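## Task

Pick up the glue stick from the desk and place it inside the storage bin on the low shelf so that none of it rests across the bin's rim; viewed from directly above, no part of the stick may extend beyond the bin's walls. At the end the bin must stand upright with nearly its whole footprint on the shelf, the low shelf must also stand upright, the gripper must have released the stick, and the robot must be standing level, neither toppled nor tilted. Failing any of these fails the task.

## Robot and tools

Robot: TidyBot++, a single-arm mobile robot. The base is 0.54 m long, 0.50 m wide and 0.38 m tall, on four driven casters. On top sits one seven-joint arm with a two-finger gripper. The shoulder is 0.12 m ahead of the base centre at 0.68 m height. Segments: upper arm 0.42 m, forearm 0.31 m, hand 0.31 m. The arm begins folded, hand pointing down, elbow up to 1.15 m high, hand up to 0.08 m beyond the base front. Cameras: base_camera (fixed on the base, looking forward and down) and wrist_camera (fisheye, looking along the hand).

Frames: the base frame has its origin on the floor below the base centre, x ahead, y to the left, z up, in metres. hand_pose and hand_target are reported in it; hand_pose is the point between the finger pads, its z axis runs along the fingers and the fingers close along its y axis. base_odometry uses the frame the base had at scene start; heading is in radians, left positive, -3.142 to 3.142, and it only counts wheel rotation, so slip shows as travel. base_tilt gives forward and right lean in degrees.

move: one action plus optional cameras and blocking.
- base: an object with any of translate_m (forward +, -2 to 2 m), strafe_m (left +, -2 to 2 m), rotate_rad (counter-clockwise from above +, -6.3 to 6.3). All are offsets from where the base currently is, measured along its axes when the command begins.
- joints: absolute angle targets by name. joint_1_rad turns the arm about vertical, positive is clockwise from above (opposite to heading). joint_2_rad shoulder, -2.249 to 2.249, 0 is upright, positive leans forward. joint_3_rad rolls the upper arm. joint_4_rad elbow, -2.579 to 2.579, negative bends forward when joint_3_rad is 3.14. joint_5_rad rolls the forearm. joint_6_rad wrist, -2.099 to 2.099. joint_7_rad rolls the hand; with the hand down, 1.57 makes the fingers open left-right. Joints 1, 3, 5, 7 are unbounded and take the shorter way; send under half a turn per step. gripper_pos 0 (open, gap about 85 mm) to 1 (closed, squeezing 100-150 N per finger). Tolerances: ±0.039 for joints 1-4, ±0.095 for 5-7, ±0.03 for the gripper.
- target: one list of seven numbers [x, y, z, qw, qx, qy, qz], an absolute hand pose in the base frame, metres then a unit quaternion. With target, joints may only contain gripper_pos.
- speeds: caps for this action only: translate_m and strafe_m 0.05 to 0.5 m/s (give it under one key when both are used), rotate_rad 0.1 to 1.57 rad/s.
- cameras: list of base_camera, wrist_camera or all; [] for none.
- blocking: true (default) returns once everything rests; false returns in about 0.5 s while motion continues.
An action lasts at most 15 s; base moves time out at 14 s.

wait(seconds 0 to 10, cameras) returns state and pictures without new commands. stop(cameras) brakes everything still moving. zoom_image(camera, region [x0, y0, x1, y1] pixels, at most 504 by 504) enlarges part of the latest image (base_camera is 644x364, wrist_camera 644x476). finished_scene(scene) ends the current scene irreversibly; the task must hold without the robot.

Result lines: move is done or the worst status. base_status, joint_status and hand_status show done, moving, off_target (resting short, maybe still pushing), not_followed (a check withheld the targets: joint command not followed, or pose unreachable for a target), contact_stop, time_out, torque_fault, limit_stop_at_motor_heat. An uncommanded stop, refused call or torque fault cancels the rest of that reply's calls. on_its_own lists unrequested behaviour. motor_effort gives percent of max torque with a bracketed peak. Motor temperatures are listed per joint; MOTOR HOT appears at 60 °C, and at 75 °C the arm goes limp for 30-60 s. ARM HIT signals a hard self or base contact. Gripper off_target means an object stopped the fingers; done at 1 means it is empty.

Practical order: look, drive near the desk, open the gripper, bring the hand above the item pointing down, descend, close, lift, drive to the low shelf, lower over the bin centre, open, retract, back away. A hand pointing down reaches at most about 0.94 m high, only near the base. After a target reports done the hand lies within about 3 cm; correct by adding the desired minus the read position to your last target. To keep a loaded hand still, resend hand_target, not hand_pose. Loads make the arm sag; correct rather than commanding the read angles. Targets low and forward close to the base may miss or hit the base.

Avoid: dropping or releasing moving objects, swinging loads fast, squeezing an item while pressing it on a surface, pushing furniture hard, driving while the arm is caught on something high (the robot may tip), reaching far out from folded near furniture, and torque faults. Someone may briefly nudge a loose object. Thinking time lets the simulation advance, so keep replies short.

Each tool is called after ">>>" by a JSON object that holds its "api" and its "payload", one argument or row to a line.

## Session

>>> {"api": "move", "payload": {
  "joints": {"joint_6_rad": 0.4},
  "cameras": ["all"]
}}

>>> {"api": "move", "payload": {
  "joints": {"joint_1_rad": -1.4},
  "cameras": ["wrist_camera"]
}}

>>> {"api": "move", "payload": {
  "joints": {"joint_1_rad": -2.9},
  "cameras": ["wrist_camera"]
}}

>>> {"api": "move", "payload": {
  "joints": {"joint_1_rad": -4.6},
  "cameras": ["wrist_camera"]
}}

Scene clock: 1.90 s.
Motor temperatures (°C): [27 29 28 26 32 40 36]
move: done
base_odometry: x=+0.000 y=+0.000 heading=+0.000
base_tilt: forward=-0.4 right=-0.9
base_status: not commanded
joint_positions: joint_1_rad=+0.011 joint_2_rad=-0.329 joint_3_rad=+3.094 joint_4_rad=-2.505 joint_5_rad=+0.028 joint_6_rad=+0.332 joint_7_rad=+1.560 gripper_pos=+0.000
joint_status: all done
motor_effort: joint_1_rad=+0(1) joint_2_rad=-7(7) joint_3_rad=+0(1) joint_4_rad=+21(21) joint_5_rad=-1(1) joint_6_rad=+8(9) joint_7_rad=+0(2)
hand_pose: x=+0.5404 y=+0.0207 z=+0.8168 quat_wxyz=(-0.003, +0.796, +0.027, +0.604) (m; base frame)
hand_target: x=+0.5455 y=+0.0217 z=+0.8373 quat_wxyz=(-0.004, +0.776, +0.027, +0.631) (m; base frame)
hand_status: not commanded
pictures: base_camera, wrist_camera
camera_calibration:
wrist_camera: T_world_to_cam=[[0.0456472, -0.99884, 0.0153533, -0.013348], [-0.243483, -0.0260304, -0.969556, 0.989376], [0.96883, 0.0405192, -0.244388, -0.196471], [0, 0, 0, 1]] pos_world=[0.431852, 0.0203822, 0.911445]

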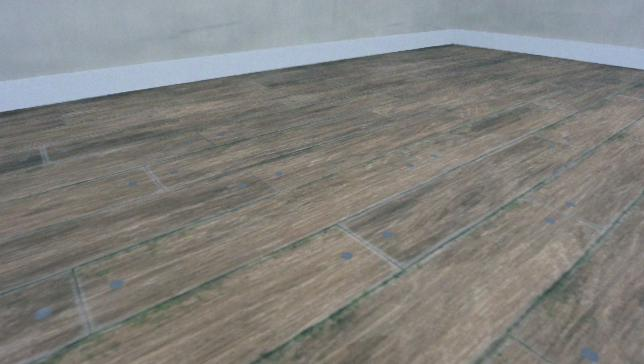

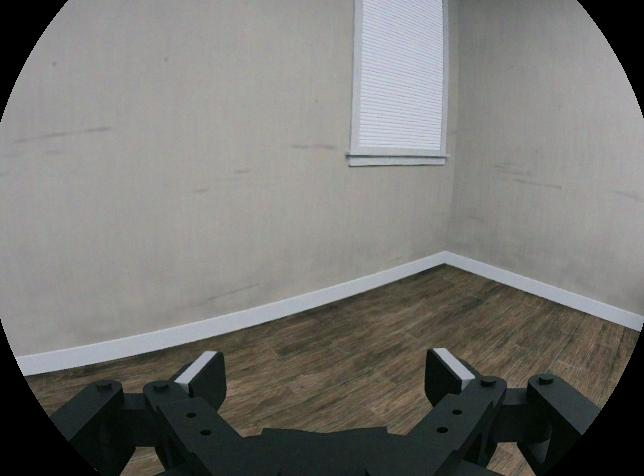

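Scene clock: 4.57 s.
Motor temperatures (°C): [27 29 28 26 32 40 36]
move: done
base_odometry: x=+0.000 y=+0.000 heading=+0.000
base_tilt: forward=-0.4 right=-0.9
base_status: not commanded
joint_positions: joint_1_rad=-1.381 joint_2_rad=-0.329 joint_3_rad=+3.094 joint_4_rad=-2.505 joint_5_rad=+0.028 joint_6_rad=+0.332 joint_7_rad=+1.560 gripper_pos=+0.000
joint_status: all done
motor_effort: joint_1_rad=+0(2) joint_2_rad=-7(7) joint_3_rad=-1(1) joint_4_rad=+20(20) joint_5_rad=-1(1) joint_6_rad=+8(9) joint_7_rad=+0(1)
hand_pose: x=+0.1733 y=+0.4184 z=+0.8170 quat_wxyz=(-0.390, +0.593, +0.532, +0.462) (m; base frame)
hand_target: x=+0.1652 y=+0.4246 z=+0.8373 quat_wxyz=(-0.412, +0.573, +0.524, +0.477) (m; base frame)
hand_status: not commanded
pictures: wrist_camera
camera_calibration:
wrist_camera: T_world_to_cam=[[0.991122, -0.132071, 0.0153217, -0.125868], [-0.0174755, -0.243641, -0.969708, 0.962523], [0.131803, 0.960831, -0.243786, -0.097413], [0, 0, 0, 1]] pos_world=[0.15441, 0.311484, 0.911547]

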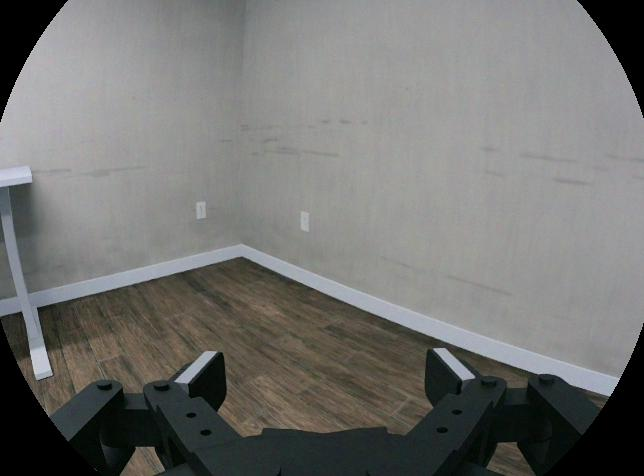

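Scene clock: 7.30 s.
Motor temperatures (°C): [27 29 28 26 32 40 36]
move: done
base_odometry: x=+0.000 y=+0.000 heading=+0.000
base_tilt: forward=-0.4 right=-0.9
base_status: not commanded
joint_positions: joint_1_rad=-2.881 joint_2_rad=-0.329 joint_3_rad=+3.094 joint_4_rad=-2.505 joint_5_rad=+0.028 joint_6_rad=+0.332 joint_7_rad=+1.560 gripper_pos=+0.000
joint_status: all done
motor_effort: joint_1_rad=+0(2) joint_2_rad=-7(7) joint_3_rad=+0(1) joint_4_rad=+19(20) joint_5_rad=-1(1) joint_6_rad=+9(9) joint_7_rad=-1(2)
hand_pose: x=-0.2945 y=+0.0838 z=+0.8170 quat_wxyz=(-0.600, +0.072, +0.793, +0.072) (m; base frame)
hand_target: x=-0.3012 y=+0.0762 z=+0.8373 quat_wxyz=(-0.627, +0.062, +0.774, +0.068) (m; base frame)
hand_status: not commanded
pictures: wrist_camera
camera_calibration:
wrist_camera: T_world_to_cam=[[0.201992, 0.979268, 0.0152834, -0.0319035], [0.241692, -0.034719, -0.969732, 0.931668], [-0.949096, 0.199572, -0.243695, 0.0311529], [0, 0, 0, 1]] pos_world=[-0.189166, 0.0573713, 0.911547]

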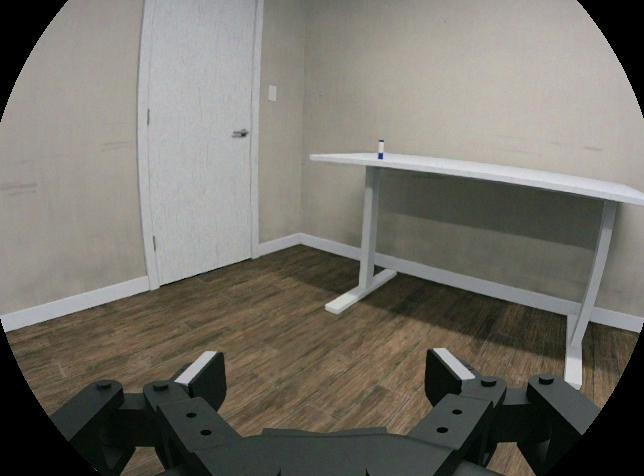

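Scene clock: 10.20 s.
Motor temperatures (°C): [27 29 28 26 32 40 36]
move: done
base_odometry: x=+0.000 y=+0.000 heading=+0.000
base_tilt: forward=-0.4 right=-0.9
base_status: not commanded
joint_positions: joint_1_rad=-4.581 joint_2_rad=-0.329 joint_3_rad=+3.094 joint_4_rad=-2.505 joint_5_rad=+0.028 joint_6_rad=+0.333 joint_7_rad=+1.560 gripper_pos=+0.000
joint_status: all done
motor_effort: joint_1_rad=-1(2) joint_2_rad=-6(7) joint_3_rad=-1(1) joint_4_rad=+20(21) joint_5_rad=-1(1) joint_6_rad=+9(9) joint_7_rad=+0(1)
hand_pose: x=+0.0892 y=-0.4209 z=+0.8171 quat_wxyz=(-0.450, -0.549, +0.578, -0.403) (m; base frame)
hand_target: x=+0.0976 y=-0.4265 z=+0.8373 quat_wxyz=(-0.465, -0.540, +0.557, -0.426) (m; base frame)
hand_status: not commanded
pictures: wrist_camera
camera_calibration:
wrist_camera: T_world_to_cam=[[-0.997142, 0.0739934, 0.0152583, 0.110754], [0.00326251, 0.243946, -0.969783, 0.960129], [-0.0754798, -0.966962, -0.24349, -0.0730181], [0, 0, 0, 1]] pos_world=[0.101794, -0.313021, 0.911648]

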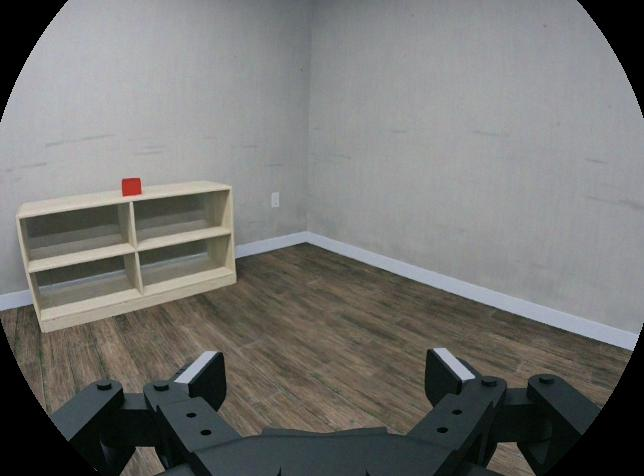

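>>> {"api": "move", "payload": {
  "base": {"translate_m": -1.012, "strafe_m": -0.105, "rotate_rad": 2.26},
  "joints": {"joint_1_rad": 0.0, "joint_2_rad": 0.0, "joint_3_rad": 3.1416, "joint_4_rad": -1.2, "joint_5_rad": 0.0, "joint_6_rad": -1.1, "joint_7_rad": 1.5708},
  "cameras": ["all"]
}}

>>> {"api": "zoom_image", "payload": {
  "camera": "wrist_camera",
  "region": [220, 170, 420, 320]
}}

Scene clock: 48.40 s.
Motor temperatures (°C): [27 29 28 26 32 40 35]
move: done
base_odometry: x=-1.012 y=-0.105 heading=+2.261
base_tilt: forward=-0.4 right=-0.9
base_status: done
joint_positions: joint_1_rad=-6.276 joint_2_rad=-0.010 joint_3_rad=+3.130 joint_4_rad=-1.219 joint_5_rad=+0.028 joint_6_rad=-1.037 joint_7_rad=+1.560 gripper_pos=+0.000
joint_status: all done
motor_effort: joint_1_rad=+0(4) joint_2_rad=-19(23) joint_3_rad=+0(4) joint_4_rad=+21(23) joint_5_rad=-1(2) joint_6_rad=+7(10) joint_7_rad=-1(2)
hand_pose: x=+0.6515 y=-0.0038 z=+1.0196 quat_wxyz=(-0.011, -0.901, +0.002, -0.433) (m; base frame)
hand_target: x=+0.6441 y=+0.0013 z=+1.0091 quat_wxyz=(+0.000, -0.913, +0.000, -0.408) (m; base frame)
hand_status: not commanded
pictures: base_camera, wrist_camera
camera_calibration:
wrist_camera: T_world_to_cam=[[-0.0187292, -0.999802, 0.00667372, 0.00480033], [-0.603317, 0.00597867, -0.797479, 1.27149], [0.797282, -0.0189625, -0.603309, 0.223962], [0, 0, 0, 1]] pos_world=[0.588641, 0.00144444, 1.14907]

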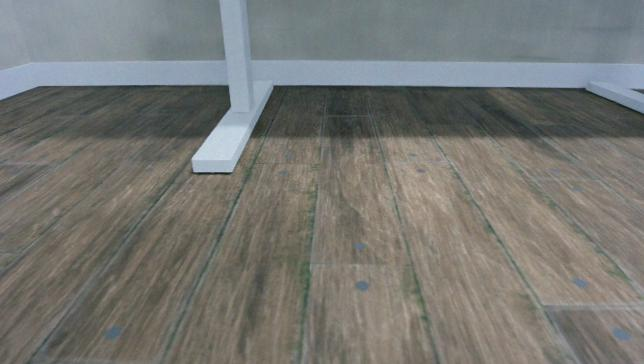

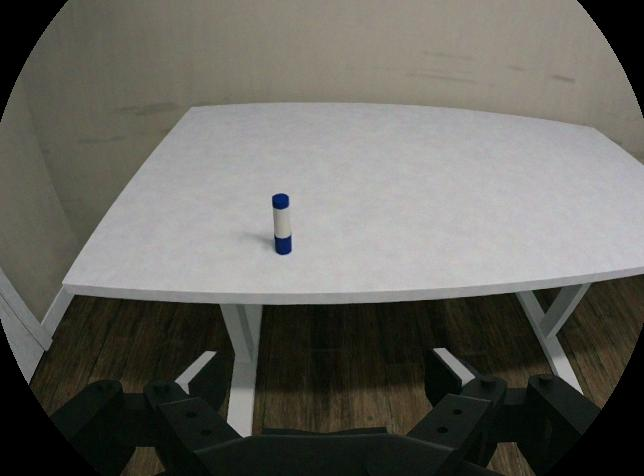

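Scaled by 2.520.

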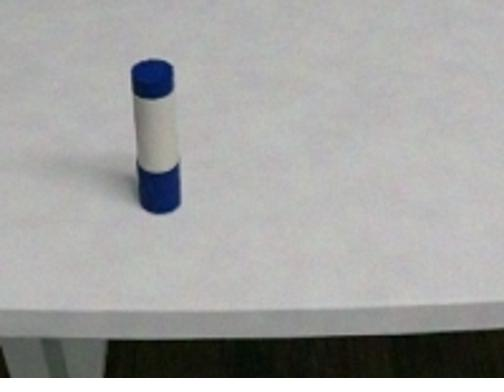

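>>> {"api": "move", "payload": {
  "base": {"strafe_m": 0.045, "translate_m": 0.0},
  "joints": {"joint_1_rad": 0.0, "joint_2_rad": 0.319, "joint_3_rad": 3.1416, "joint_4_rad": -1.967, "joint_5_rad": -0.03, "joint_6_rad": 0.73, "joint_7_rad": 1.5708},
  "cameras": ["wrist_camera"]
}}

Scene clock: 142.67 s.
Motor temperatures (°C): [26 29 28 27 32 40 35]
move: done
base_odometry: x=-1.047 y=-0.134 heading=+2.260
base_tilt: forward=-0.4 right=-1.0
base_status: done
joint_positions: joint_1_rad=-6.283 joint_2_rad=+0.303 joint_3_rad=+3.137 joint_4_rad=-1.953 joint_5_rad=+0.018 joint_6_rad=+0.659 joint_7_rad=+1.560 gripper_pos=+0.000
joint_status: all done
motor_effort: joint_1_rad=+0(3) joint_2_rad=-29(32) joint_3_rad=-1(3) joint_4_rad=+18(24) joint_5_rad=-1(3) joint_6_rad=+9(10) joint_7_rad=+0(2)
hand_pose: x=+0.7989 y=+0.0080 z=+0.8762 quat_wxyz=(+0.005, -0.716, -0.006, -0.698) (m; base frame)
hand_target: x=+0.7995 y=-0.0049 z=+0.8797 quat_wxyz=(+0.001, -0.702, +0.015, -0.712) (m; base frame)
hand_status: not commanded
pictures: wrist_camera
camera_calibration:
wrist_camera: T_world_to_cam=[[0.0180912, -0.999777, -0.0108991, 0.00625789], [-0.0000232446, 0.0109005, -0.999941, 0.941422], [0.999836, 0.0180904, 0.000173963, -0.670784], [0, 0, 0, 1]] pos_world=[0.670583, 0.00812927, 0.941551]

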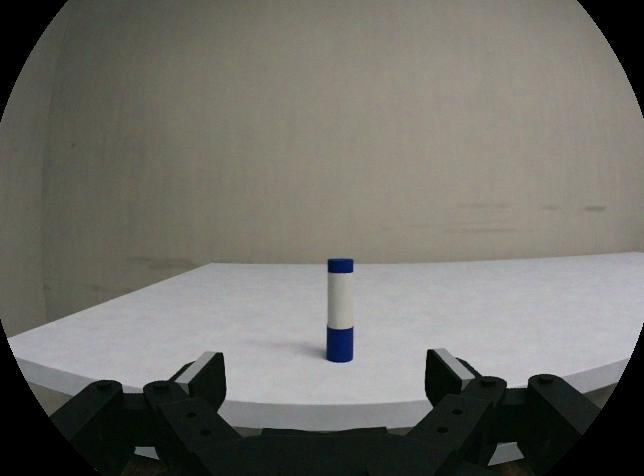

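>>> {"api": "zoom_image", "payload": {
  "camera": "wrist_camera",
  "region": [290, 240, 390, 380]
}}

>>> {"api": "move", "payload": {
  "base": {"translate_m": 0.1},
  "speeds": {"translate_m": 0.15},
  "joints": {"joint_1_rad": 0.026},
  "cameras": ["wrist_camera"]
}}

>>> {"api": "zoom_image", "payload": {
  "camera": "wrist_camera",
  "region": [270, 240, 390, 400]
}}

Scaled by 3.600.

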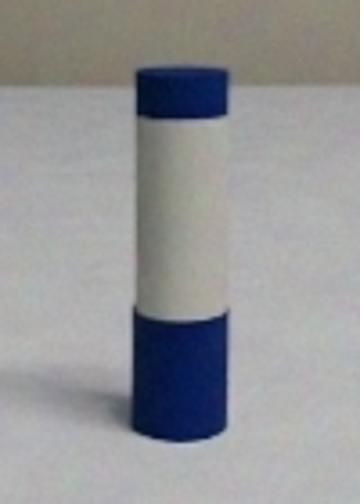

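Scene clock: 172.43 s.
Motor temperatures (°C): [26 29 28 27 32 41 35]
move: done
base_odometry: x=-1.111 y=-0.056 heading=+2.261
base_tilt: forward=-0.4 right=-0.9
base_status: done
joint_positions: joint_1_rad=-6.269 joint_2_rad=+0.309 joint_3_rad=+3.137 joint_4_rad=-1.956 joint_5_rad=+0.016 joint_6_rad=+0.663 joint_7_rad=+1.560 gripper_pos=+0.000
joint_status: all done
motor_effort: joint_1_rad=-1(2) joint_2_rad=-29(32) joint_3_rad=-1(2) joint_4_rad=+20(20) joint_5_rad=-1(1) joint_6_rad=+9(10) joint_7_rad=+0(1)
hand_pose: x=+0.7996 y=-0.0028 z=+0.8717 quat_wxyz=(+0.000, -0.718, +0.000, -0.696) (m; base frame)
hand_target: x=+0.7991 y=-0.0226 z=+0.8797 quat_wxyz=(-0.008, -0.702, +0.024, -0.712) (m; base frame)
hand_status: not commanded
pictures: wrist_camera
camera_calibration:
wrist_camera: T_world_to_cam=[[0.00144955, -0.999921, -0.0124755, 0.010106], [-0.00445311, 0.012469, -0.999912, 0.94056], [0.999989, 0.00150498, -0.00443468, -0.66738], [0, 0, 0, 1]] pos_world=[0.671546, -0.000618161, 0.937644]

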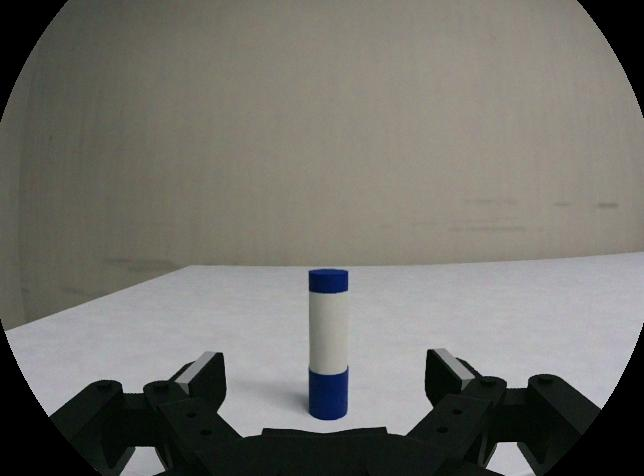

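Scaled by 3.150.

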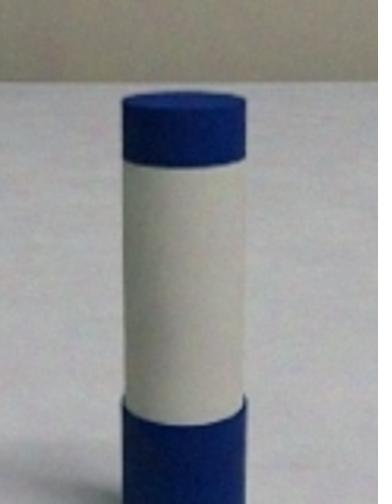

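>>> {"api": "move", "payload": {
  "base": {"translate_m": 0.058, "strafe_m": -0.003},
  "speeds": {"translate_m": 0.1},
  "cameras": ["wrist_camera"]
}}

>>> {"api": "zoom_image", "payload": {
  "camera": "wrist_camera",
  "region": [220, 260, 440, 440]
}}

Scene clock: 196.47 s.
Motor temperatures (°C): [26 29 28 27 32 41 35]
move: done
base_odometry: x=-1.145 y=-0.010 heading=+2.261
base_tilt: forward=-0.4 right=-0.9
base_status: done
joint_positions: joint_1_rad=-6.269 joint_2_rad=+0.309 joint_3_rad=+3.137 joint_4_rad=-1.958 joint_5_rad=+0.016 joint_6_rad=+0.664 joint_7_rad=+1.560 gripper_pos=+0.000
joint_status: not commanded
motor_effort: joint_1_rad=-1(1) joint_2_rad=-29(31) joint_3_rad=-1(2) joint_4_rad=+18(20) joint_5_rad=-1(1) joint_6_rad=+9(9) joint_7_rad=-1(2)
hand_pose: x=+0.7993 y=-0.0028 z=+0.8709 quat_wxyz=(+0.000, -0.718, +0.000, -0.696) (m; base frame)
hand_target: x=+0.7991 y=-0.0226 z=+0.8797 quat_wxyz=(-0.008, -0.702, +0.024, -0.712) (m; base frame)
hand_status: not commanded
pictures: wrist_camera
camera_calibration:
wrist_camera: T_world_to_cam=[[0.00143711, -0.999921, -0.0124754, 0.0101058], [-0.00545298, 0.0124674, -0.999907, 0.940523], [0.999984, 0.001505, -0.00543463, -0.666245], [0, 0, 0, 1]] pos_world=[0.671349, -0.000618157, 0.936941]

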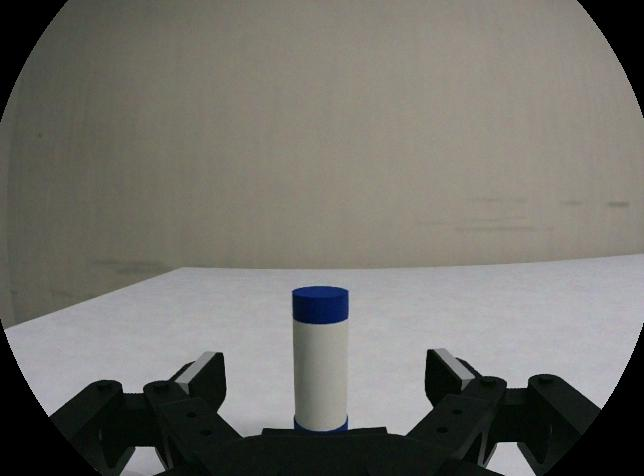

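Scaled by 2.291.

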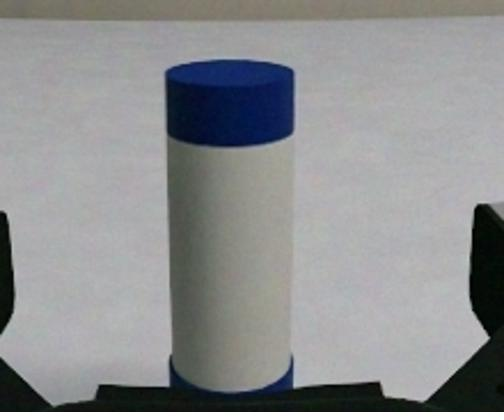

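>>> {"api": "move", "payload": {
  "joints": {"gripper_pos": 0.85},
  "cameras": ["wrist_camera"]
}}

Scene clock: 207.70 s.
Motor temperatures (°C): [26 29 28 27 32 41 35]
move: off_target
base_odometry: x=-1.145 y=-0.010 heading=+2.261
base_tilt: forward=-0.4 right=-1.0
base_status: not commanded
joint_positions: joint_1_rad=-6.269 joint_2_rad=+0.309 joint_3_rad=+3.137 joint_4_rad=-1.958 joint_5_rad=+0.016 joint_6_rad=+0.664 joint_7_rad=+1.560 gripper_pos=+0.796
joint_status: gripper_pos off_target (ended at +0.796, target +0.850)
motor_effort: joint_1_rad=-1(1) joint_2_rad=-30(30) joint_3_rad=-1(2) joint_4_rad=+18(20) joint_5_rad=-1(1) joint_6_rad=+9(10) joint_7_rad=-1(2)
hand_pose: x=+0.7993 y=-0.0028 z=+0.8709 quat_wxyz=(+0.000, -0.718, +0.000, -0.696) (m; base frame)
hand_target: x=+0.7991 y=-0.0226 z=+0.8797 quat_wxyz=(-0.008, -0.702, +0.024, -0.712) (m; base frame)
hand_status: not commanded
pictures: wrist_camera
camera_calibration:
wrist_camera: T_world_to_cam=[[0.00133936, -0.999919, -0.0126781, 0.0103605], [-0.00535313, 0.0126707, -0.999905, 0.940455], [0.999985, 0.0014071, -0.00533573, -0.666339], [0, 0, 0, 1]] pos_world=[0.671349, -0.000618955, 0.936942]

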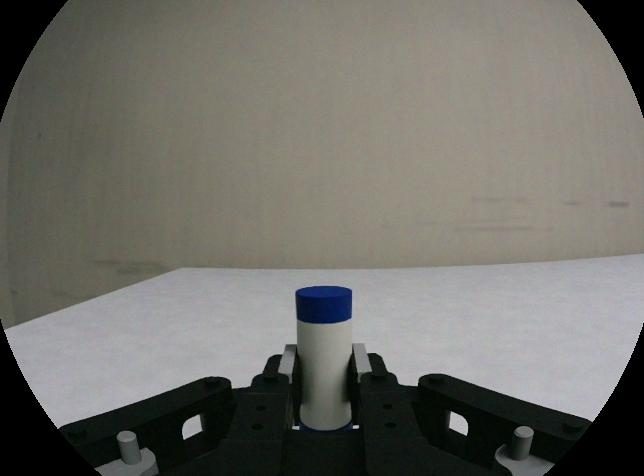

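>>> {"api": "move", "payload": {
  "joints": {"gripper_pos": 0.62},
  "cameras": []
}}

>>> {"api": "move", "payload": {
  "base": {"translate_m": -0.009},
  "speeds": {"translate_m": 0.05},
  "cameras": ["wrist_camera"]
}}

>>> {"api": "move", "payload": {
  "joints": {"gripper_pos": 0.86},
  "cameras": ["wrist_camera"]
}}

Scene clock: 220.03 s.
Motor temperatures (°C): [26 29 28 27 32 41 35]
move: done
base_odometry: x=-1.145 y=-0.010 heading=+2.261
base_tilt: forward=-0.4 right=-1.0
base_status: not commanded
joint_positions: joint_1_rad=-6.269 joint_2_rad=+0.309 joint_3_rad=+3.137 joint_4_rad=-1.958 joint_5_rad=+0.016 joint_6_rad=+0.664 joint_7_rad=+1.560 gripper_pos=+0.620
joint_status: all done
motor_effort: joint_1_rad=+0(1) joint_2_rad=-29(30) joint_3_rad=-2(2) joint_4_rad=+19(19) joint_5_rad=-1(1) joint_6_rad=+9(9) joint_7_rad=-1(1)
hand_pose: x=+0.7993 y=-0.0028 z=+0.8709 quat_wxyz=(+0.000, -0.718, +0.000, -0.696) (m; base frame)
hand_target: x=+0.7991 y=-0.0226 z=+0.8797 quat_wxyz=(-0.008, -0.702, +0.024, -0.712) (m; base frame)
hand_status: not commanded
pictures: none
No camera images: "cameras" was empty.

Scene clock: 220.70 s.
Motor temperatures (°C): [26 29 28 27 32 41 35]
move: done
base_odometry: x=-1.140 y=-0.017 heading=+2.261
base_tilt: forward=-0.4 right=-0.9
base_status: done
joint_positions: joint_1_rad=-6.269 joint_2_rad=+0.307 joint_3_rad=+3.137 joint_4_rad=-1.959 joint_5_rad=+0.016 joint_6_rad=+0.664 joint_7_rad=+1.560 gripper_pos=+0.620
joint_status: not commanded
motor_effort: joint_1_rad=+0(1) joint_2_rad=-30(32) joint_3_rad=-1(2) joint_4_rad=+19(20) joint_5_rad=-1(1) joint_6_rad=+8(10) joint_7_rad=+0(1)
hand_pose: x=+0.7986 y=-0.0028 z=+0.8722 quat_wxyz=(+0.000, -0.718, +0.000, -0.696) (m; base frame)
hand_target: x=+0.7991 y=-0.0226 z=+0.8797 quat_wxyz=(-0.008, -0.702, +0.024, -0.712) (m; base frame)
hand_status: not commanded
pictures: wrist_camera
camera_calibration:
wrist_camera: T_world_to_cam=[[0.00136018, -0.99992, -0.0125749, 0.0102652], [-0.00365265, 0.0125699, -0.999914, 0.940423], [0.999992, 0.00140599, -0.00363526, -0.667129], [0, 0, 0, 1]] pos_world=[0.670545, -0.00061869, 0.938046]

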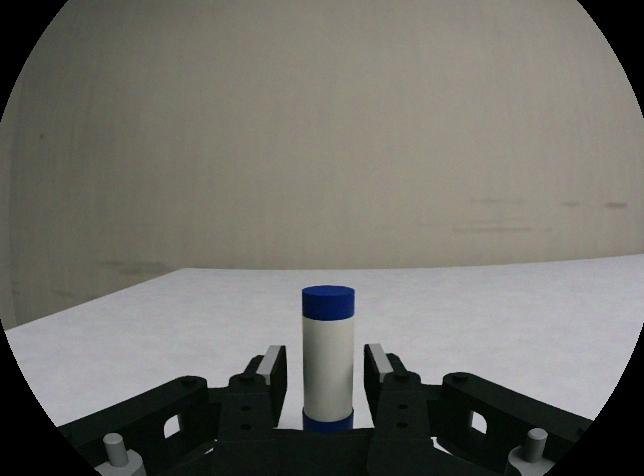

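Scene clock: 221.37 s.
Motor temperatures (°C): [26 29 28 27 32 41 35]
move: off_target
base_odometry: x=-1.140 y=-0.017 heading=+2.261
base_tilt: forward=-0.4 right=-1.0
base_status: not commanded
joint_positions: joint_1_rad=-6.269 joint_2_rad=+0.307 joint_3_rad=+3.137 joint_4_rad=-1.959 joint_5_rad=+0.016 joint_6_rad=+0.665 joint_7_rad=+1.560 gripper_pos=+0.808
joint_status: gripper_pos off_target (ended at +0.808, target +0.860)
motor_effort: joint_1_rad=-1(1) joint_2_rad=-29(30) joint_3_rad=-1(2) joint_4_rad=+19(20) joint_5_rad=-1(1) joint_6_rad=+9(9) joint_7_rad=+0(1)
hand_pose: x=+0.7986 y=-0.0028 z=+0.8722 quat_wxyz=(+0.000, -0.718, +0.000, -0.696) (m; base frame)
hand_target: x=+0.7991 y=-0.0226 z=+0.8797 quat_wxyz=(-0.008, -0.702, +0.024, -0.712) (m; base frame)
hand_status: not commanded
pictures: wrist_camera
camera_calibration:
wrist_camera: T_world_to_cam=[[0.00126406, -0.999918, -0.0127753, 0.0105168], [-0.00345278, 0.0127708, -0.999912, 0.940289], [0.999993, 0.00130806, -0.00343635, -0.667315], [0, 0, 0, 1]] pos_world=[0.670544, -0.000619482, 0.938048]

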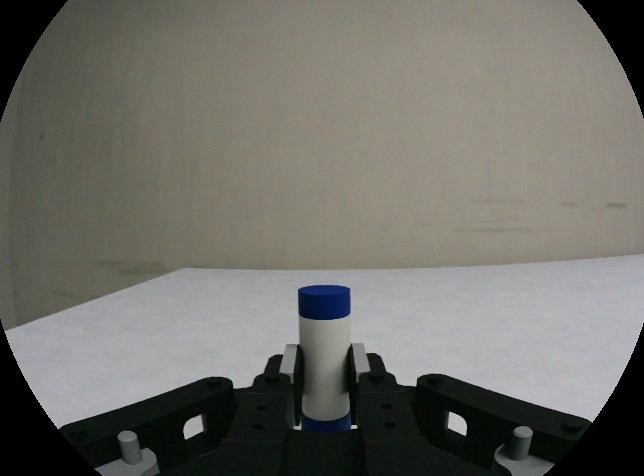

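>>> {"api": "move", "payload": {
  "joints": {"joint_2_rad": 0.16, "joint_4_rad": -1.867, "joint_6_rad": 0.4},
  "cameras": ["wrist_camera"]
}}

>>> {"api": "move", "payload": {
  "base": {"translate_m": -1.897, "strafe_m": -0.33, "rotate_rad": -3.131},
  "speeds": {"rotate_rad": 1.0},
  "joints": {"joint_1_rad": 0.0, "joint_2_rad": 0.0, "joint_4_rad": -1.2, "joint_6_rad": -1.1},
  "cameras": ["all"]
}}

>>> {"api": "zoom_image", "payload": {
  "camera": "wrist_camera",
  "region": [220, 100, 420, 260]
}}

Scene clock: 245.67 s.
Motor temperatures (°C): [26 29 28 27 32 41 35]
move: done
base_odometry: x=-1.140 y=-0.017 heading=+2.261
base_tilt: forward=-0.4 right=-1.0
base_status: not commanded
joint_positions: joint_1_rad=-6.269 joint_2_rad=+0.149 joint_3_rad=+3.137 joint_4_rad=-1.880 joint_5_rad=+0.016 joint_6_rad=+0.459 joint_7_rad=+1.560 gripper_pos=+0.808
joint_status: all done
motor_effort: joint_1_rad=+0(1) joint_2_rad=-26(32) joint_3_rad=-1(2) joint_4_rad=+21(22) joint_5_rad=-1(1) joint_6_rad=+9(11) joint_7_rad=+0(1)
hand_pose: x=+0.7747 y=-0.0033 z=+0.9588 quat_wxyz=(-0.002, -0.707, +0.000, -0.707) (m; base frame)
hand_target: x=+0.7788 y=-0.0195 z=+0.9412 quat_wxyz=(-0.004, -0.726, +0.023, -0.687) (m; base frame)
hand_status: not commanded
pictures: wrist_camera
camera_calibration:
wrist_camera: T_world_to_cam=[[-0.00105017, -0.999949, -0.0100288, 0.0102936], [0.0269963, 0.00999681, -0.999586, 1.0028], [0.999635, -0.00132048, 0.0269844, -0.671977], [0, 0, 0, 1]] pos_world=[0.644671, -0.000619061, 1.02062]

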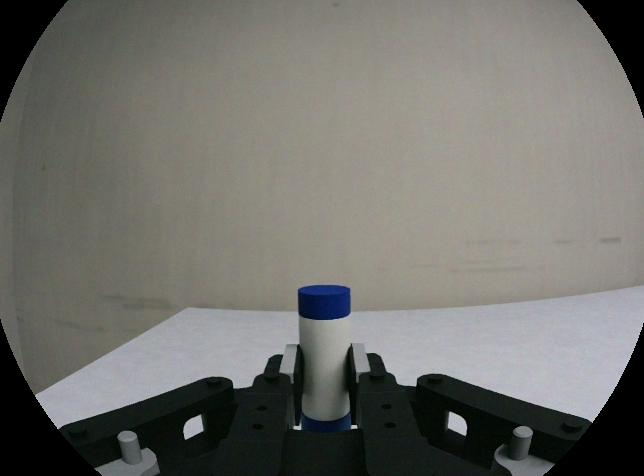

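Scene clock: 251.20 s.
Motor temperatures (°C): [26 29 28 27 32 41 35]
move: done
base_odometry: x=+0.323 y=-1.270 heading=-0.870
base_tilt: forward=-0.4 right=-1.0
base_status: done
joint_positions: joint_1_rad=-6.277 joint_2_rad=-0.001 joint_3_rad=+3.140 joint_4_rad=-1.218 joint_5_rad=+0.014 joint_6_rad=-1.041 joint_7_rad=+1.560 gripper_pos=+0.808
joint_status: all done
motor_effort: joint_1_rad=+0(5) joint_2_rad=-20(31) joint_3_rad=-1(4) joint_4_rad=+20(24) joint_5_rad=-1(2) joint_6_rad=+7(10) joint_7_rad=-2(2)
hand_pose: x=+0.6540 y=-0.0049 z=+1.0140 quat_wxyz=(-0.006, -0.904, +0.006, -0.428) (m; base frame)
hand_target: x=+0.6441 y=+0.0097 z=+1.0092 quat_wxyz=(+0.015, -0.913, +0.001, -0.408) (m; base frame)
hand_status: not commanded
pictures: base_camera, wrist_camera
camera_calibration:
wrist_camera: T_world_to_cam=[[-0.0229284, -0.999715, -0.00667367, 0.0200501], [-0.612798, 0.0193282, -0.790003, 1.26724], [0.789907, -0.0140239, -0.613067, 0.233272], [0, 0, 0, 1]] pos_world=[0.59276, -0.00117774, 1.14427]

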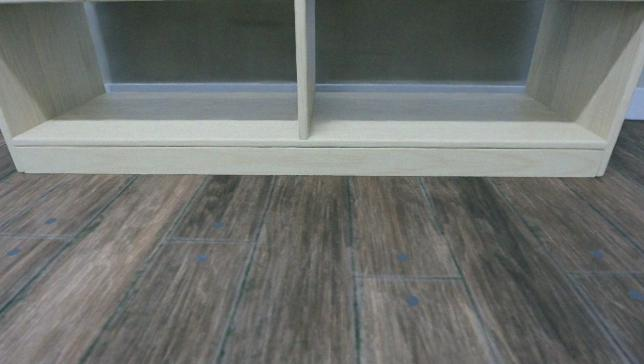

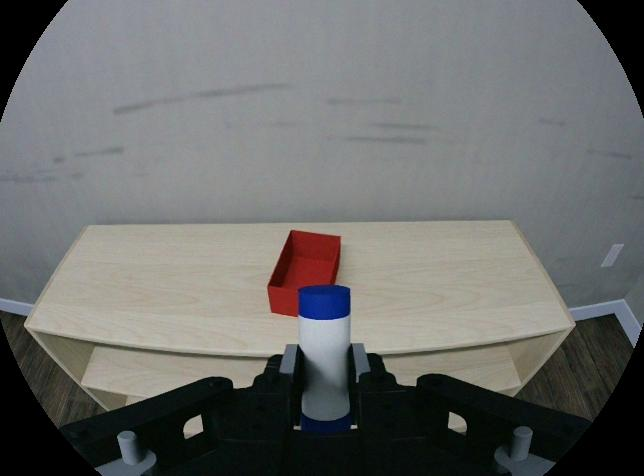

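Scaled by 2.520.

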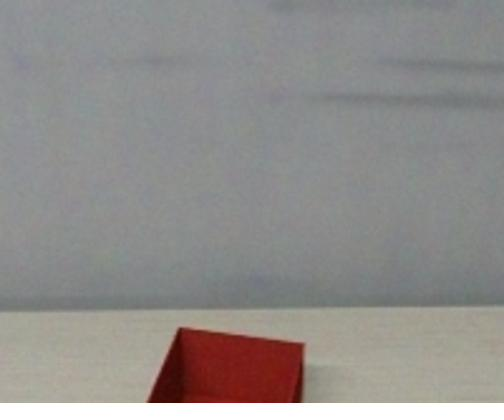

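>>> {"api": "zoom_image", "payload": {
  "camera": "wrist_camera",
  "region": [240, 210, 380, 340]
}}

Scaled by 3.600.

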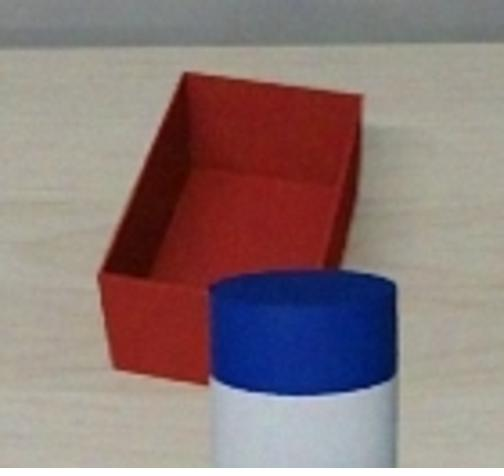

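>>> {"api": "move", "payload": {
  "base": {"translate_m": 0.479, "strafe_m": 0.005, "rotate_rad": 0.022},
  "joints": {"joint_2_rad": 0.394, "joint_4_rad": -1.045, "joint_6_rad": -1.78, "joint_7_rad": 2.25},
  "cameras": ["all"]
}}

Scene clock: 288.27 s.
Motor temperatures (°C): [26 29 28 27 32 41 35]
move: done
base_odometry: x=+0.635 y=-1.632 heading=-0.848
base_tilt: forward=-0.4 right=-1.0
base_status: done
joint_positions: joint_1_rad=-6.279 joint_2_rad=+0.391 joint_3_rad=+3.139 joint_4_rad=-1.062 joint_5_rad=+0.011 joint_6_rad=-1.714 joint_7_rad=+2.192 gripper_pos=+0.808
joint_status: all done
motor_effort: joint_1_rad=-1(3) joint_2_rad=-31(39) joint_3_rad=-2(3) joint_4_rad=+17(21) joint_5_rad=-1(2) joint_6_rad=+1(8) joint_7_rad=+0(2)
hand_pose: x=+0.5836 y=-0.0029 z=+0.7968 quat_wxyz=(-0.001, -0.953, -0.304, +0.013) (m; base frame)
hand_target: x=+0.5681 y=+0.0105 z=+0.8014 quat_wxyz=(+0.027, -0.941, -0.335, +0.032) (m; base frame)
hand_status: not commanded
pictures: base_camera, wrist_camera
camera_calibration:
wrist_camera: T_world_to_cam=[[0.568854, -0.8224, -0.00799195, -0.324803], [-0.82243, -0.568866, -0.000784191, 0.544228], [-0.00390143, 0.0070189, -0.999968, 0.927387], [0, 0, 0, 1]] pos_world=[0.635973, 0.0359656, 0.925188]

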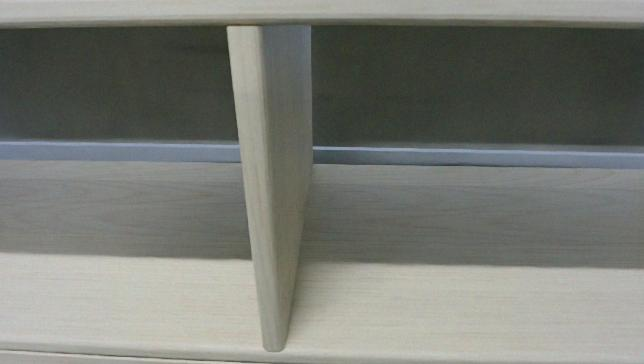

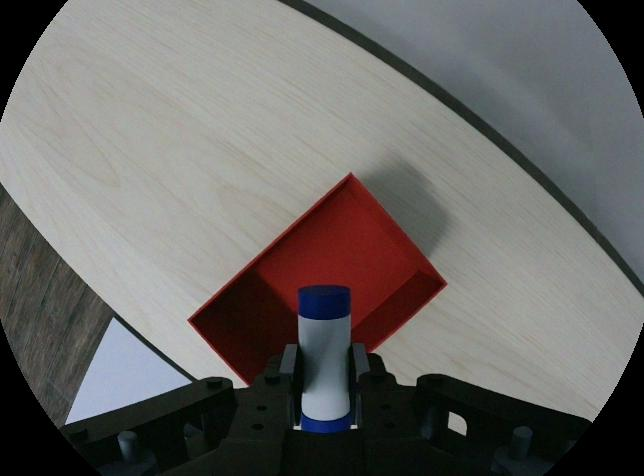

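>>> {"api": "move", "payload": {
  "joints": {"joint_1_rad": -0.029, "joint_2_rad": 0.411, "joint_4_rad": -1.2935, "joint_6_rad": -1.421},
  "cameras": ["wrist_camera"]
}}

Scene clock: 313.17 s.
Motor temperatures (°C): [26 30 28 27 32 41 35]
move: done
base_odometry: x=+0.635 y=-1.632 heading=-0.848
base_tilt: forward=-0.4 right=-0.9
base_status: not commanded
joint_positions: joint_1_rad=-6.294 joint_2_rad=+0.399 joint_3_rad=+3.139 joint_4_rad=-1.281 joint_5_rad=+0.011 joint_6_rad=-1.488 joint_7_rad=+2.193 gripper_pos=+0.808
joint_status: all done
motor_effort: joint_1_rad=+0(1) joint_2_rad=-31(33) joint_3_rad=-2(2) joint_4_rad=+17(19) joint_5_rad=-1(1) joint_6_rad=+0(1) joint_7_rad=-1(1)
hand_pose: x=+0.5867 y=+0.0040 z=+0.7244 quat_wxyz=(-0.001, -0.950, -0.313, +0.014) (m; base frame)
hand_target: x=+0.6032 y=+0.0246 z=+0.7145 quat_wxyz=(+0.012, -0.939, -0.345, -0.012) (m; base frame)
hand_status: not commanded
pictures: wrist_camera
camera_calibration:
wrist_camera: T_world_to_cam=[[0.583519, -0.812054, -0.00860844, -0.32969], [-0.812083, -0.583542, 0.000112026, 0.543959], [-0.00511436, 0.0069254, -0.999963, 0.855618], [0, 0, 0, 1]] pos_world=[0.638497, 0.0437716, 0.852687]

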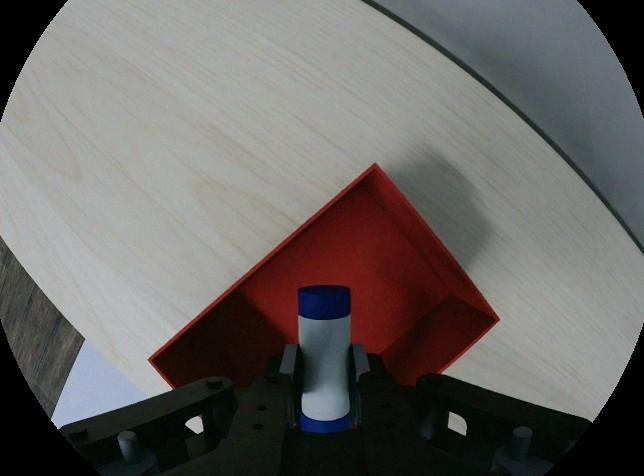

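>>> {"api": "move", "payload": {
  "joints": {"joint_1_rad": -0.041, "joint_2_rad": 0.458, "joint_4_rad": -1.4787, "joint_6_rad": -1.191},
  "cameras": ["wrist_camera"]
}}

Scene clock: 329.13 s.
Motor temperatures (°C): [26 30 28 27 32 40 35]
move: done
base_odometry: x=+0.635 y=-1.632 heading=-0.848
base_tilt: forward=-0.4 right=-1.0
base_status: not commanded
joint_positions: joint_1_rad=-6.305 joint_2_rad=+0.445 joint_3_rad=+3.139 joint_4_rad=-1.467 joint_5_rad=+0.011 joint_6_rad=-1.258 joint_7_rad=+2.193 gripper_pos=+0.808
joint_status: all done
motor_effort: joint_1_rad=+0(2) joint_2_rad=-31(34) joint_3_rad=-1(2) joint_4_rad=+17(19) joint_5_rad=-1(1) joint_6_rad=+0(2) joint_7_rad=-1(1)
hand_pose: x=+0.5874 y=+0.0095 z=+0.6453 quat_wxyz=(+0.000, -0.948, -0.319, +0.015) (m; base frame)
hand_target: x=+0.6022 y=+0.0298 z=+0.6356 quat_wxyz=(+0.011, -0.938, -0.347, -0.011) (m; base frame)
hand_status: not commanded
pictures: wrist_camera
camera_calibration:
wrist_camera: T_world_to_cam=[[0.594617, -0.803943, -0.0103176, -0.331842], [-0.803976, -0.59466, 0.00141132, 0.542257], [-0.00727007, 0.00745589, -0.999946, 0.777821], [0, 0, 0, 1]] pos_world=[0.638935, 0.0498769, 0.773589]

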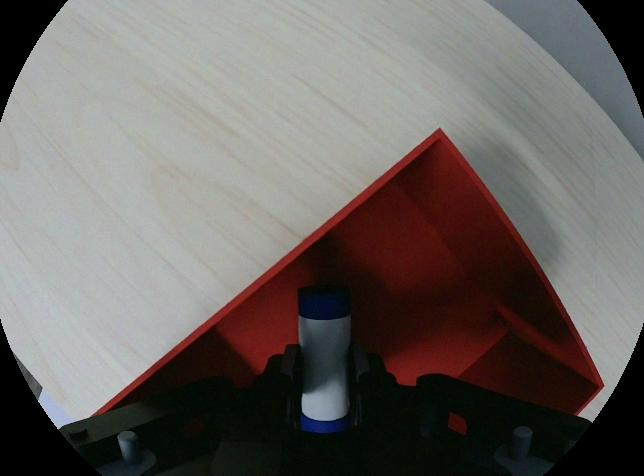

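>>> {"api": "move", "payload": {
  "joints": {"joint_2_rad": 0.466, "joint_4_rad": -1.493, "joint_6_rad": -1.17},
  "cameras": ["wrist_camera"]
}}

Scene clock: 342.90 s.
Motor temperatures (°C): [26 30 28 27 32 40 35]
move: done
base_odometry: x=+0.635 y=-1.632 heading=-0.848
base_tilt: forward=-0.4 right=-1.0
base_status: not commanded
joint_positions: joint_1_rad=-6.306 joint_2_rad=+0.441 joint_3_rad=+3.139 joint_4_rad=-1.476 joint_5_rad=+0.011 joint_6_rad=-1.240 joint_7_rad=+2.193 gripper_pos=+0.808
joint_status: all done
motor_effort: joint_1_rad=+0(1) joint_2_rad=-28(31) joint_3_rad=-1(2) joint_4_rad=+14(16) joint_5_rad=-1(2) joint_6_rad=+1(3) joint_7_rad=+0(2)
hand_pose: x=+0.5896 y=+0.0099 z=+0.6444 quat_wxyz=(-0.002, -0.948, -0.320, +0.008) (m; base frame)
hand_target: x=+0.6022 y=+0.0298 z=+0.6276 quat_wxyz=(+0.011, -0.938, -0.347, -0.010) (m; base frame)
hand_status: not commanded
pictures: wrist_camera
camera_calibration:
wrist_camera: T_world_to_cam=[[0.59547, -0.803372, -0.00290844, -0.338061], [-0.803356, -0.595424, -0.00942705, 0.551005], [0.00584167, 0.00795004, -0.999951, 0.769121], [0, 0, 0, 1]] pos_world=[0.639466, 0.0503784, 0.773295]

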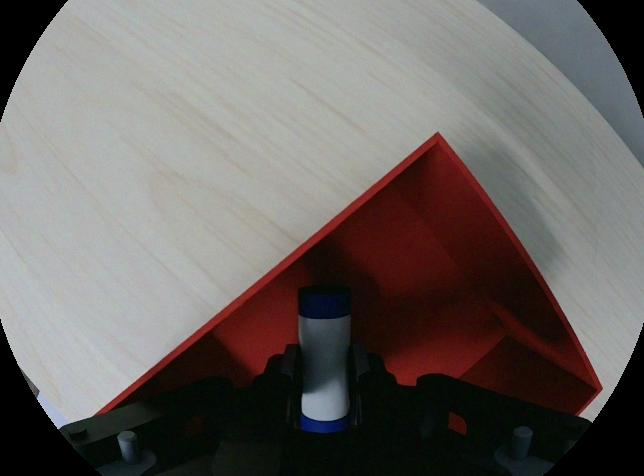

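>>> {"api": "move", "payload": {
  "joints": {"gripper_pos": 0.72},
  "cameras": ["wrist_camera"]
}}

Scene clock: 348.70 s.
Motor temperatures (°C): [26 30 28 27 32 40 35]
move: done
base_odometry: x=+0.635 y=-1.632 heading=-0.848
base_tilt: forward=-0.4 right=-0.9
base_status: not commanded
joint_positions: joint_1_rad=-6.306 joint_2_rad=+0.449 joint_3_rad=+3.139 joint_4_rad=-1.478 joint_5_rad=+0.011 joint_6_rad=-1.232 joint_7_rad=+2.193 gripper_pos=+0.720
joint_status: all done
motor_effort: joint_1_rad=+0(1) joint_2_rad=-32(33) joint_3_rad=-1(2) joint_4_rad=+16(17) joint_5_rad=-1(1) joint_6_rad=+1(2) joint_7_rad=-1(1)
hand_pose: x=+0.5908 y=+0.0100 z=+0.6401 quat_wxyz=(-0.002, -0.947, -0.320, +0.009) (m; base frame)
hand_target: x=+0.6022 y=+0.0298 z=+0.6276 quat_wxyz=(+0.011, -0.938, -0.347, -0.010) (m; base frame)
hand_status: not commanded
pictures: wrist_camera
camera_calibration:
wrist_camera: T_world_to_cam=[[0.595658, -0.803228, -0.0040954, -0.338098], [-0.803229, -0.595619, -0.0078227, 0.550918], [0.00384411, 0.0079492, -0.999961, 0.765999], [0, 0, 0, 1]] pos_world=[0.640959, 0.0504785, 0.768894]

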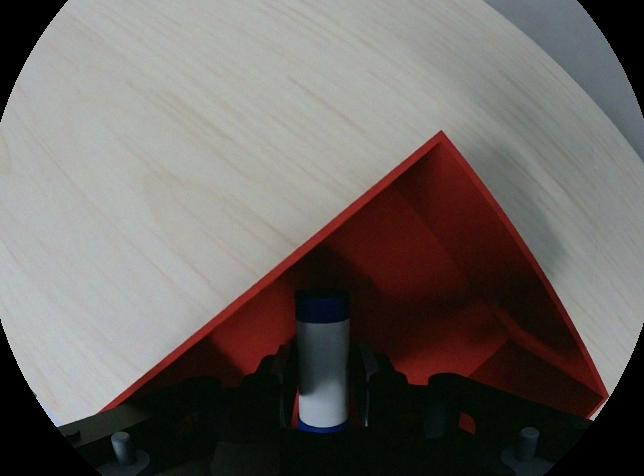

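>>> {"api": "move", "payload": {
  "joints": {"joint_2_rad": 0.443, "joint_4_rad": -1.465, "joint_6_rad": -1.288, "gripper_pos": 0.68},
  "cameras": ["wrist_camera"]
}}

>>> {"api": "move", "payload": {
  "joints": {"joint_2_rad": 0.418, "joint_4_rad": -1.399, "joint_6_rad": -1.3785},
  "cameras": ["wrist_camera"]
}}

Scene clock: 369.87 s.
Motor temperatures (°C): [26 30 28 27 32 40 35]
move: done
base_odometry: x=+0.635 y=-1.632 heading=-0.848
base_tilt: forward=-0.4 right=-0.9
base_status: not commanded
joint_positions: joint_1_rad=-6.306 joint_2_rad=+0.436 joint_3_rad=+3.139 joint_4_rad=-1.470 joint_5_rad=+0.011 joint_6_rad=-1.283 joint_7_rad=+2.193 gripper_pos=+0.680
joint_status: all done
motor_effort: joint_1_rad=+0(1) joint_2_rad=-31(34) joint_3_rad=-1(2) joint_4_rad=+16(17) joint_5_rad=-1(1) joint_6_rad=+0(2) joint_7_rad=+0(1)
hand_pose: x=+0.5787 y=+0.0097 z=+0.6488 quat_wxyz=(+0.003, -0.947, -0.319, +0.024) (m; base frame)
hand_target: x=+0.5783 y=+0.0292 z=+0.6472 quat_wxyz=(+0.022, -0.937, -0.348, +0.021) (m; base frame)
hand_status: not commanded
pictures: wrist_camera
camera_calibration:
wrist_camera: T_world_to_cam=[[0.59484, -0.803553, -0.0216341, -0.319297], [-0.803392, -0.595192, 0.0175319, 0.524631], [-0.0269642, 0.00695198, -0.999612, 0.792396], [0, 0, 0, 1]] pos_world=[0.632781, 0.0501757, 0.775983]

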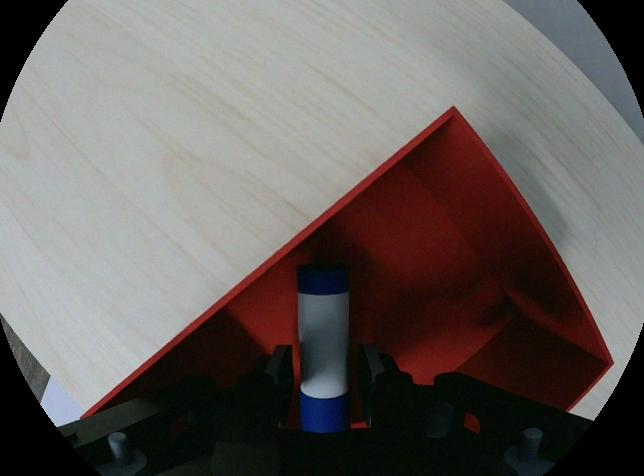

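Scene clock: 370.77 s.
Motor temperatures (°C): [26 30 28 27 32 40 35]
move: done
base_odometry: x=+0.635 y=-1.632 heading=-0.848
base_tilt: forward=-0.4 right=-1.0
base_status: not commanded
joint_positions: joint_1_rad=-6.306 joint_2_rad=+0.410 joint_3_rad=+3.139 joint_4_rad=-1.412 joint_5_rad=+0.011 joint_6_rad=-1.326 joint_7_rad=+2.193 gripper_pos=+0.680
joint_status: all done
motor_effort: joint_1_rad=-1(1) joint_2_rad=-31(34) joint_3_rad=-1(2) joint_4_rad=+17(18) joint_5_rad=-1(1) joint_6_rad=+1(1) joint_7_rad=-1(1)
hand_pose: x=+0.5889 y=+0.0099 z=+0.6781 quat_wxyz=(-0.004, -0.948, -0.319, +0.005) (m; base frame)
hand_target: x=+0.5771 y=+0.0293 z=+0.6790 quat_wxyz=(+0.022, -0.937, -0.349, +0.021) (m; base frame)
hand_status: not commanded
pictures: wrist_camera
camera_calibration:
wrist_camera: T_world_to_cam=[[0.594968, -0.803747, 0.00188191, -0.340573], [-0.803633, -0.594921, -0.0155728, 0.555033], [0.0136361, 0.00775293, -0.999877, 0.79821], [0, 0, 0, 1]] pos_world=[0.637788, 0.0502777, 0.807396]

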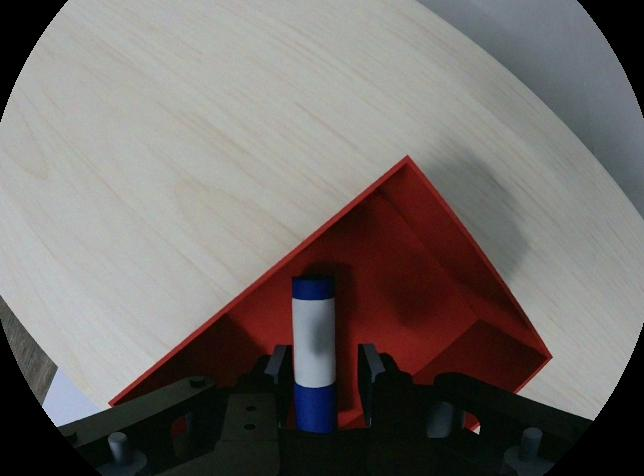

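>>> {"api": "move", "payload": {
  "joints": {"joint_2_rad": 0.385, "joint_4_rad": -1.045, "joint_6_rad": -1.75},
  "cameras": ["wrist_camera"]
}}

>>> {"api": "move", "payload": {
  "base": {"translate_m": -0.35},
  "joints": {"joint_1_rad": 0.0, "joint_2_rad": 0.0, "joint_4_rad": -1.2, "joint_6_rad": -1.3, "joint_7_rad": 1.5708, "gripper_pos": 0.2},
  "cameras": ["wrist_camera"]
}}

>>> {"api": "zoom_image", "payload": {
  "camera": "wrist_camera",
  "region": [220, 160, 420, 340]
}}

Scene clock: 382.70 s.
Motor temperatures (°C): [26 30 28 27 32 40 35]
move: done
base_odometry: x=+0.635 y=-1.632 heading=-0.848
base_tilt: forward=-0.3 right=-1.0
base_status: not commanded
joint_positions: joint_1_rad=-6.306 joint_2_rad=+0.377 joint_3_rad=+3.139 joint_4_rad=-1.062 joint_5_rad=+0.011 joint_6_rad=-1.683 joint_7_rad=+2.193 gripper_pos=+0.680
joint_status: all done
motor_effort: joint_1_rad=+0(1) joint_2_rad=-30(33) joint_3_rad=-2(2) joint_4_rad=+16(19) joint_5_rad=-1(1) joint_6_rad=+0(2) joint_7_rad=-1(1)
hand_pose: x=+0.5914 y=+0.0097 z=+0.8030 quat_wxyz=(-0.008, -0.948, -0.317, -0.008) (m; base frame)
hand_target: x=+0.5755 y=+0.0293 z=+0.8050 quat_wxyz=(+0.020, -0.935, -0.354, +0.014) (m; base frame)
hand_status: not commanded
pictures: wrist_camera
camera_calibration:
wrist_camera: T_world_to_cam=[[0.591528, -0.806102, 0.0171313, -0.352573], [-0.805301, -0.591722, -0.0368026, 0.576824], [0.0398037, 0.00797397, -0.999176, 0.906985], [0, 0, 0, 1]] pos_world=[0.636973, 0.0498773, 0.933506]

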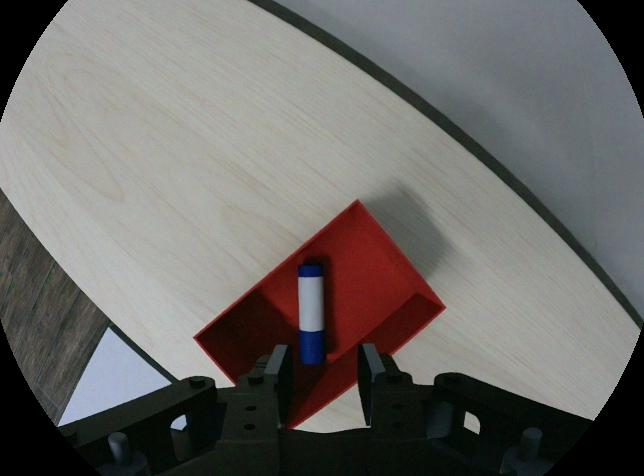

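Scene clock: 384.83 s.
Motor temperatures (°C): [26 30 28 27 32 40 35]
move: done
base_odometry: x=+0.404 y=-1.370 heading=-0.847
base_tilt: forward=-0.4 right=-1.0
base_status: done
joint_positions: joint_1_rad=-6.301 joint_2_rad=-0.012 joint_3_rad=+3.139 joint_4_rad=-1.185 joint_5_rad=+0.008 joint_6_rad=-1.368 joint_7_rad=+1.629 gripper_pos=+0.200
joint_status: all done
motor_effort: joint_1_rad=+0(4) joint_2_rad=-18(36) joint_3_rad=-1(3) joint_4_rad=+20(21) joint_5_rad=-1(2) joint_6_rad=+5(7) joint_7_rad=-1(1)
hand_pose: x=+0.5795 y=+0.0083 z=+0.9675 quat_wxyz=(-0.010, -0.955, -0.037, -0.296) (m; base frame)
hand_target: x=+0.5983 y=+0.0103 z=+0.9672 quat_wxyz=(+0.015, -0.949, -0.001, -0.315) (m; base frame)
hand_status: not commanded
pictures: wrist_camera
camera_calibration:
wrist_camera: T_world_to_cam=[[0.0558981, -0.997948, 0.0312371, -0.0512234], [-0.807692, -0.063589, -0.586165, 1.10105], [0.586949, 0.00753557, -0.809589, 0.571404], [0, 0, 0, 1]] pos_world=[0.556789, 0.0145907, 1.1096]

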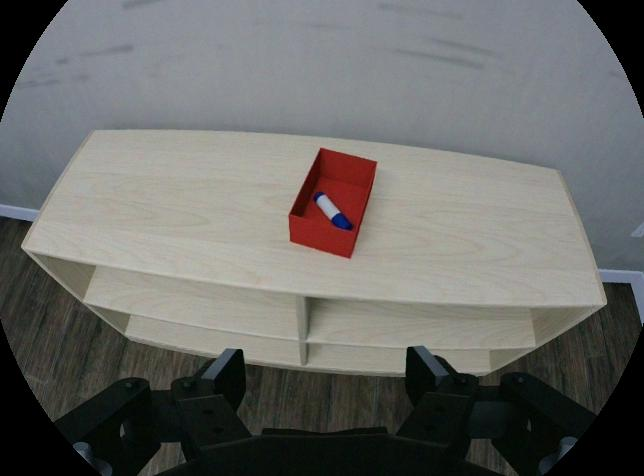

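Scaled by 2.520.

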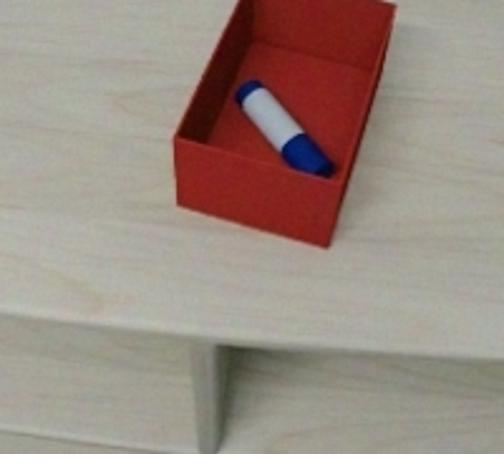

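>>> {"api": "finished_scene", "payload": {
  "scene": 3
}}

The scene is finished: the task was done.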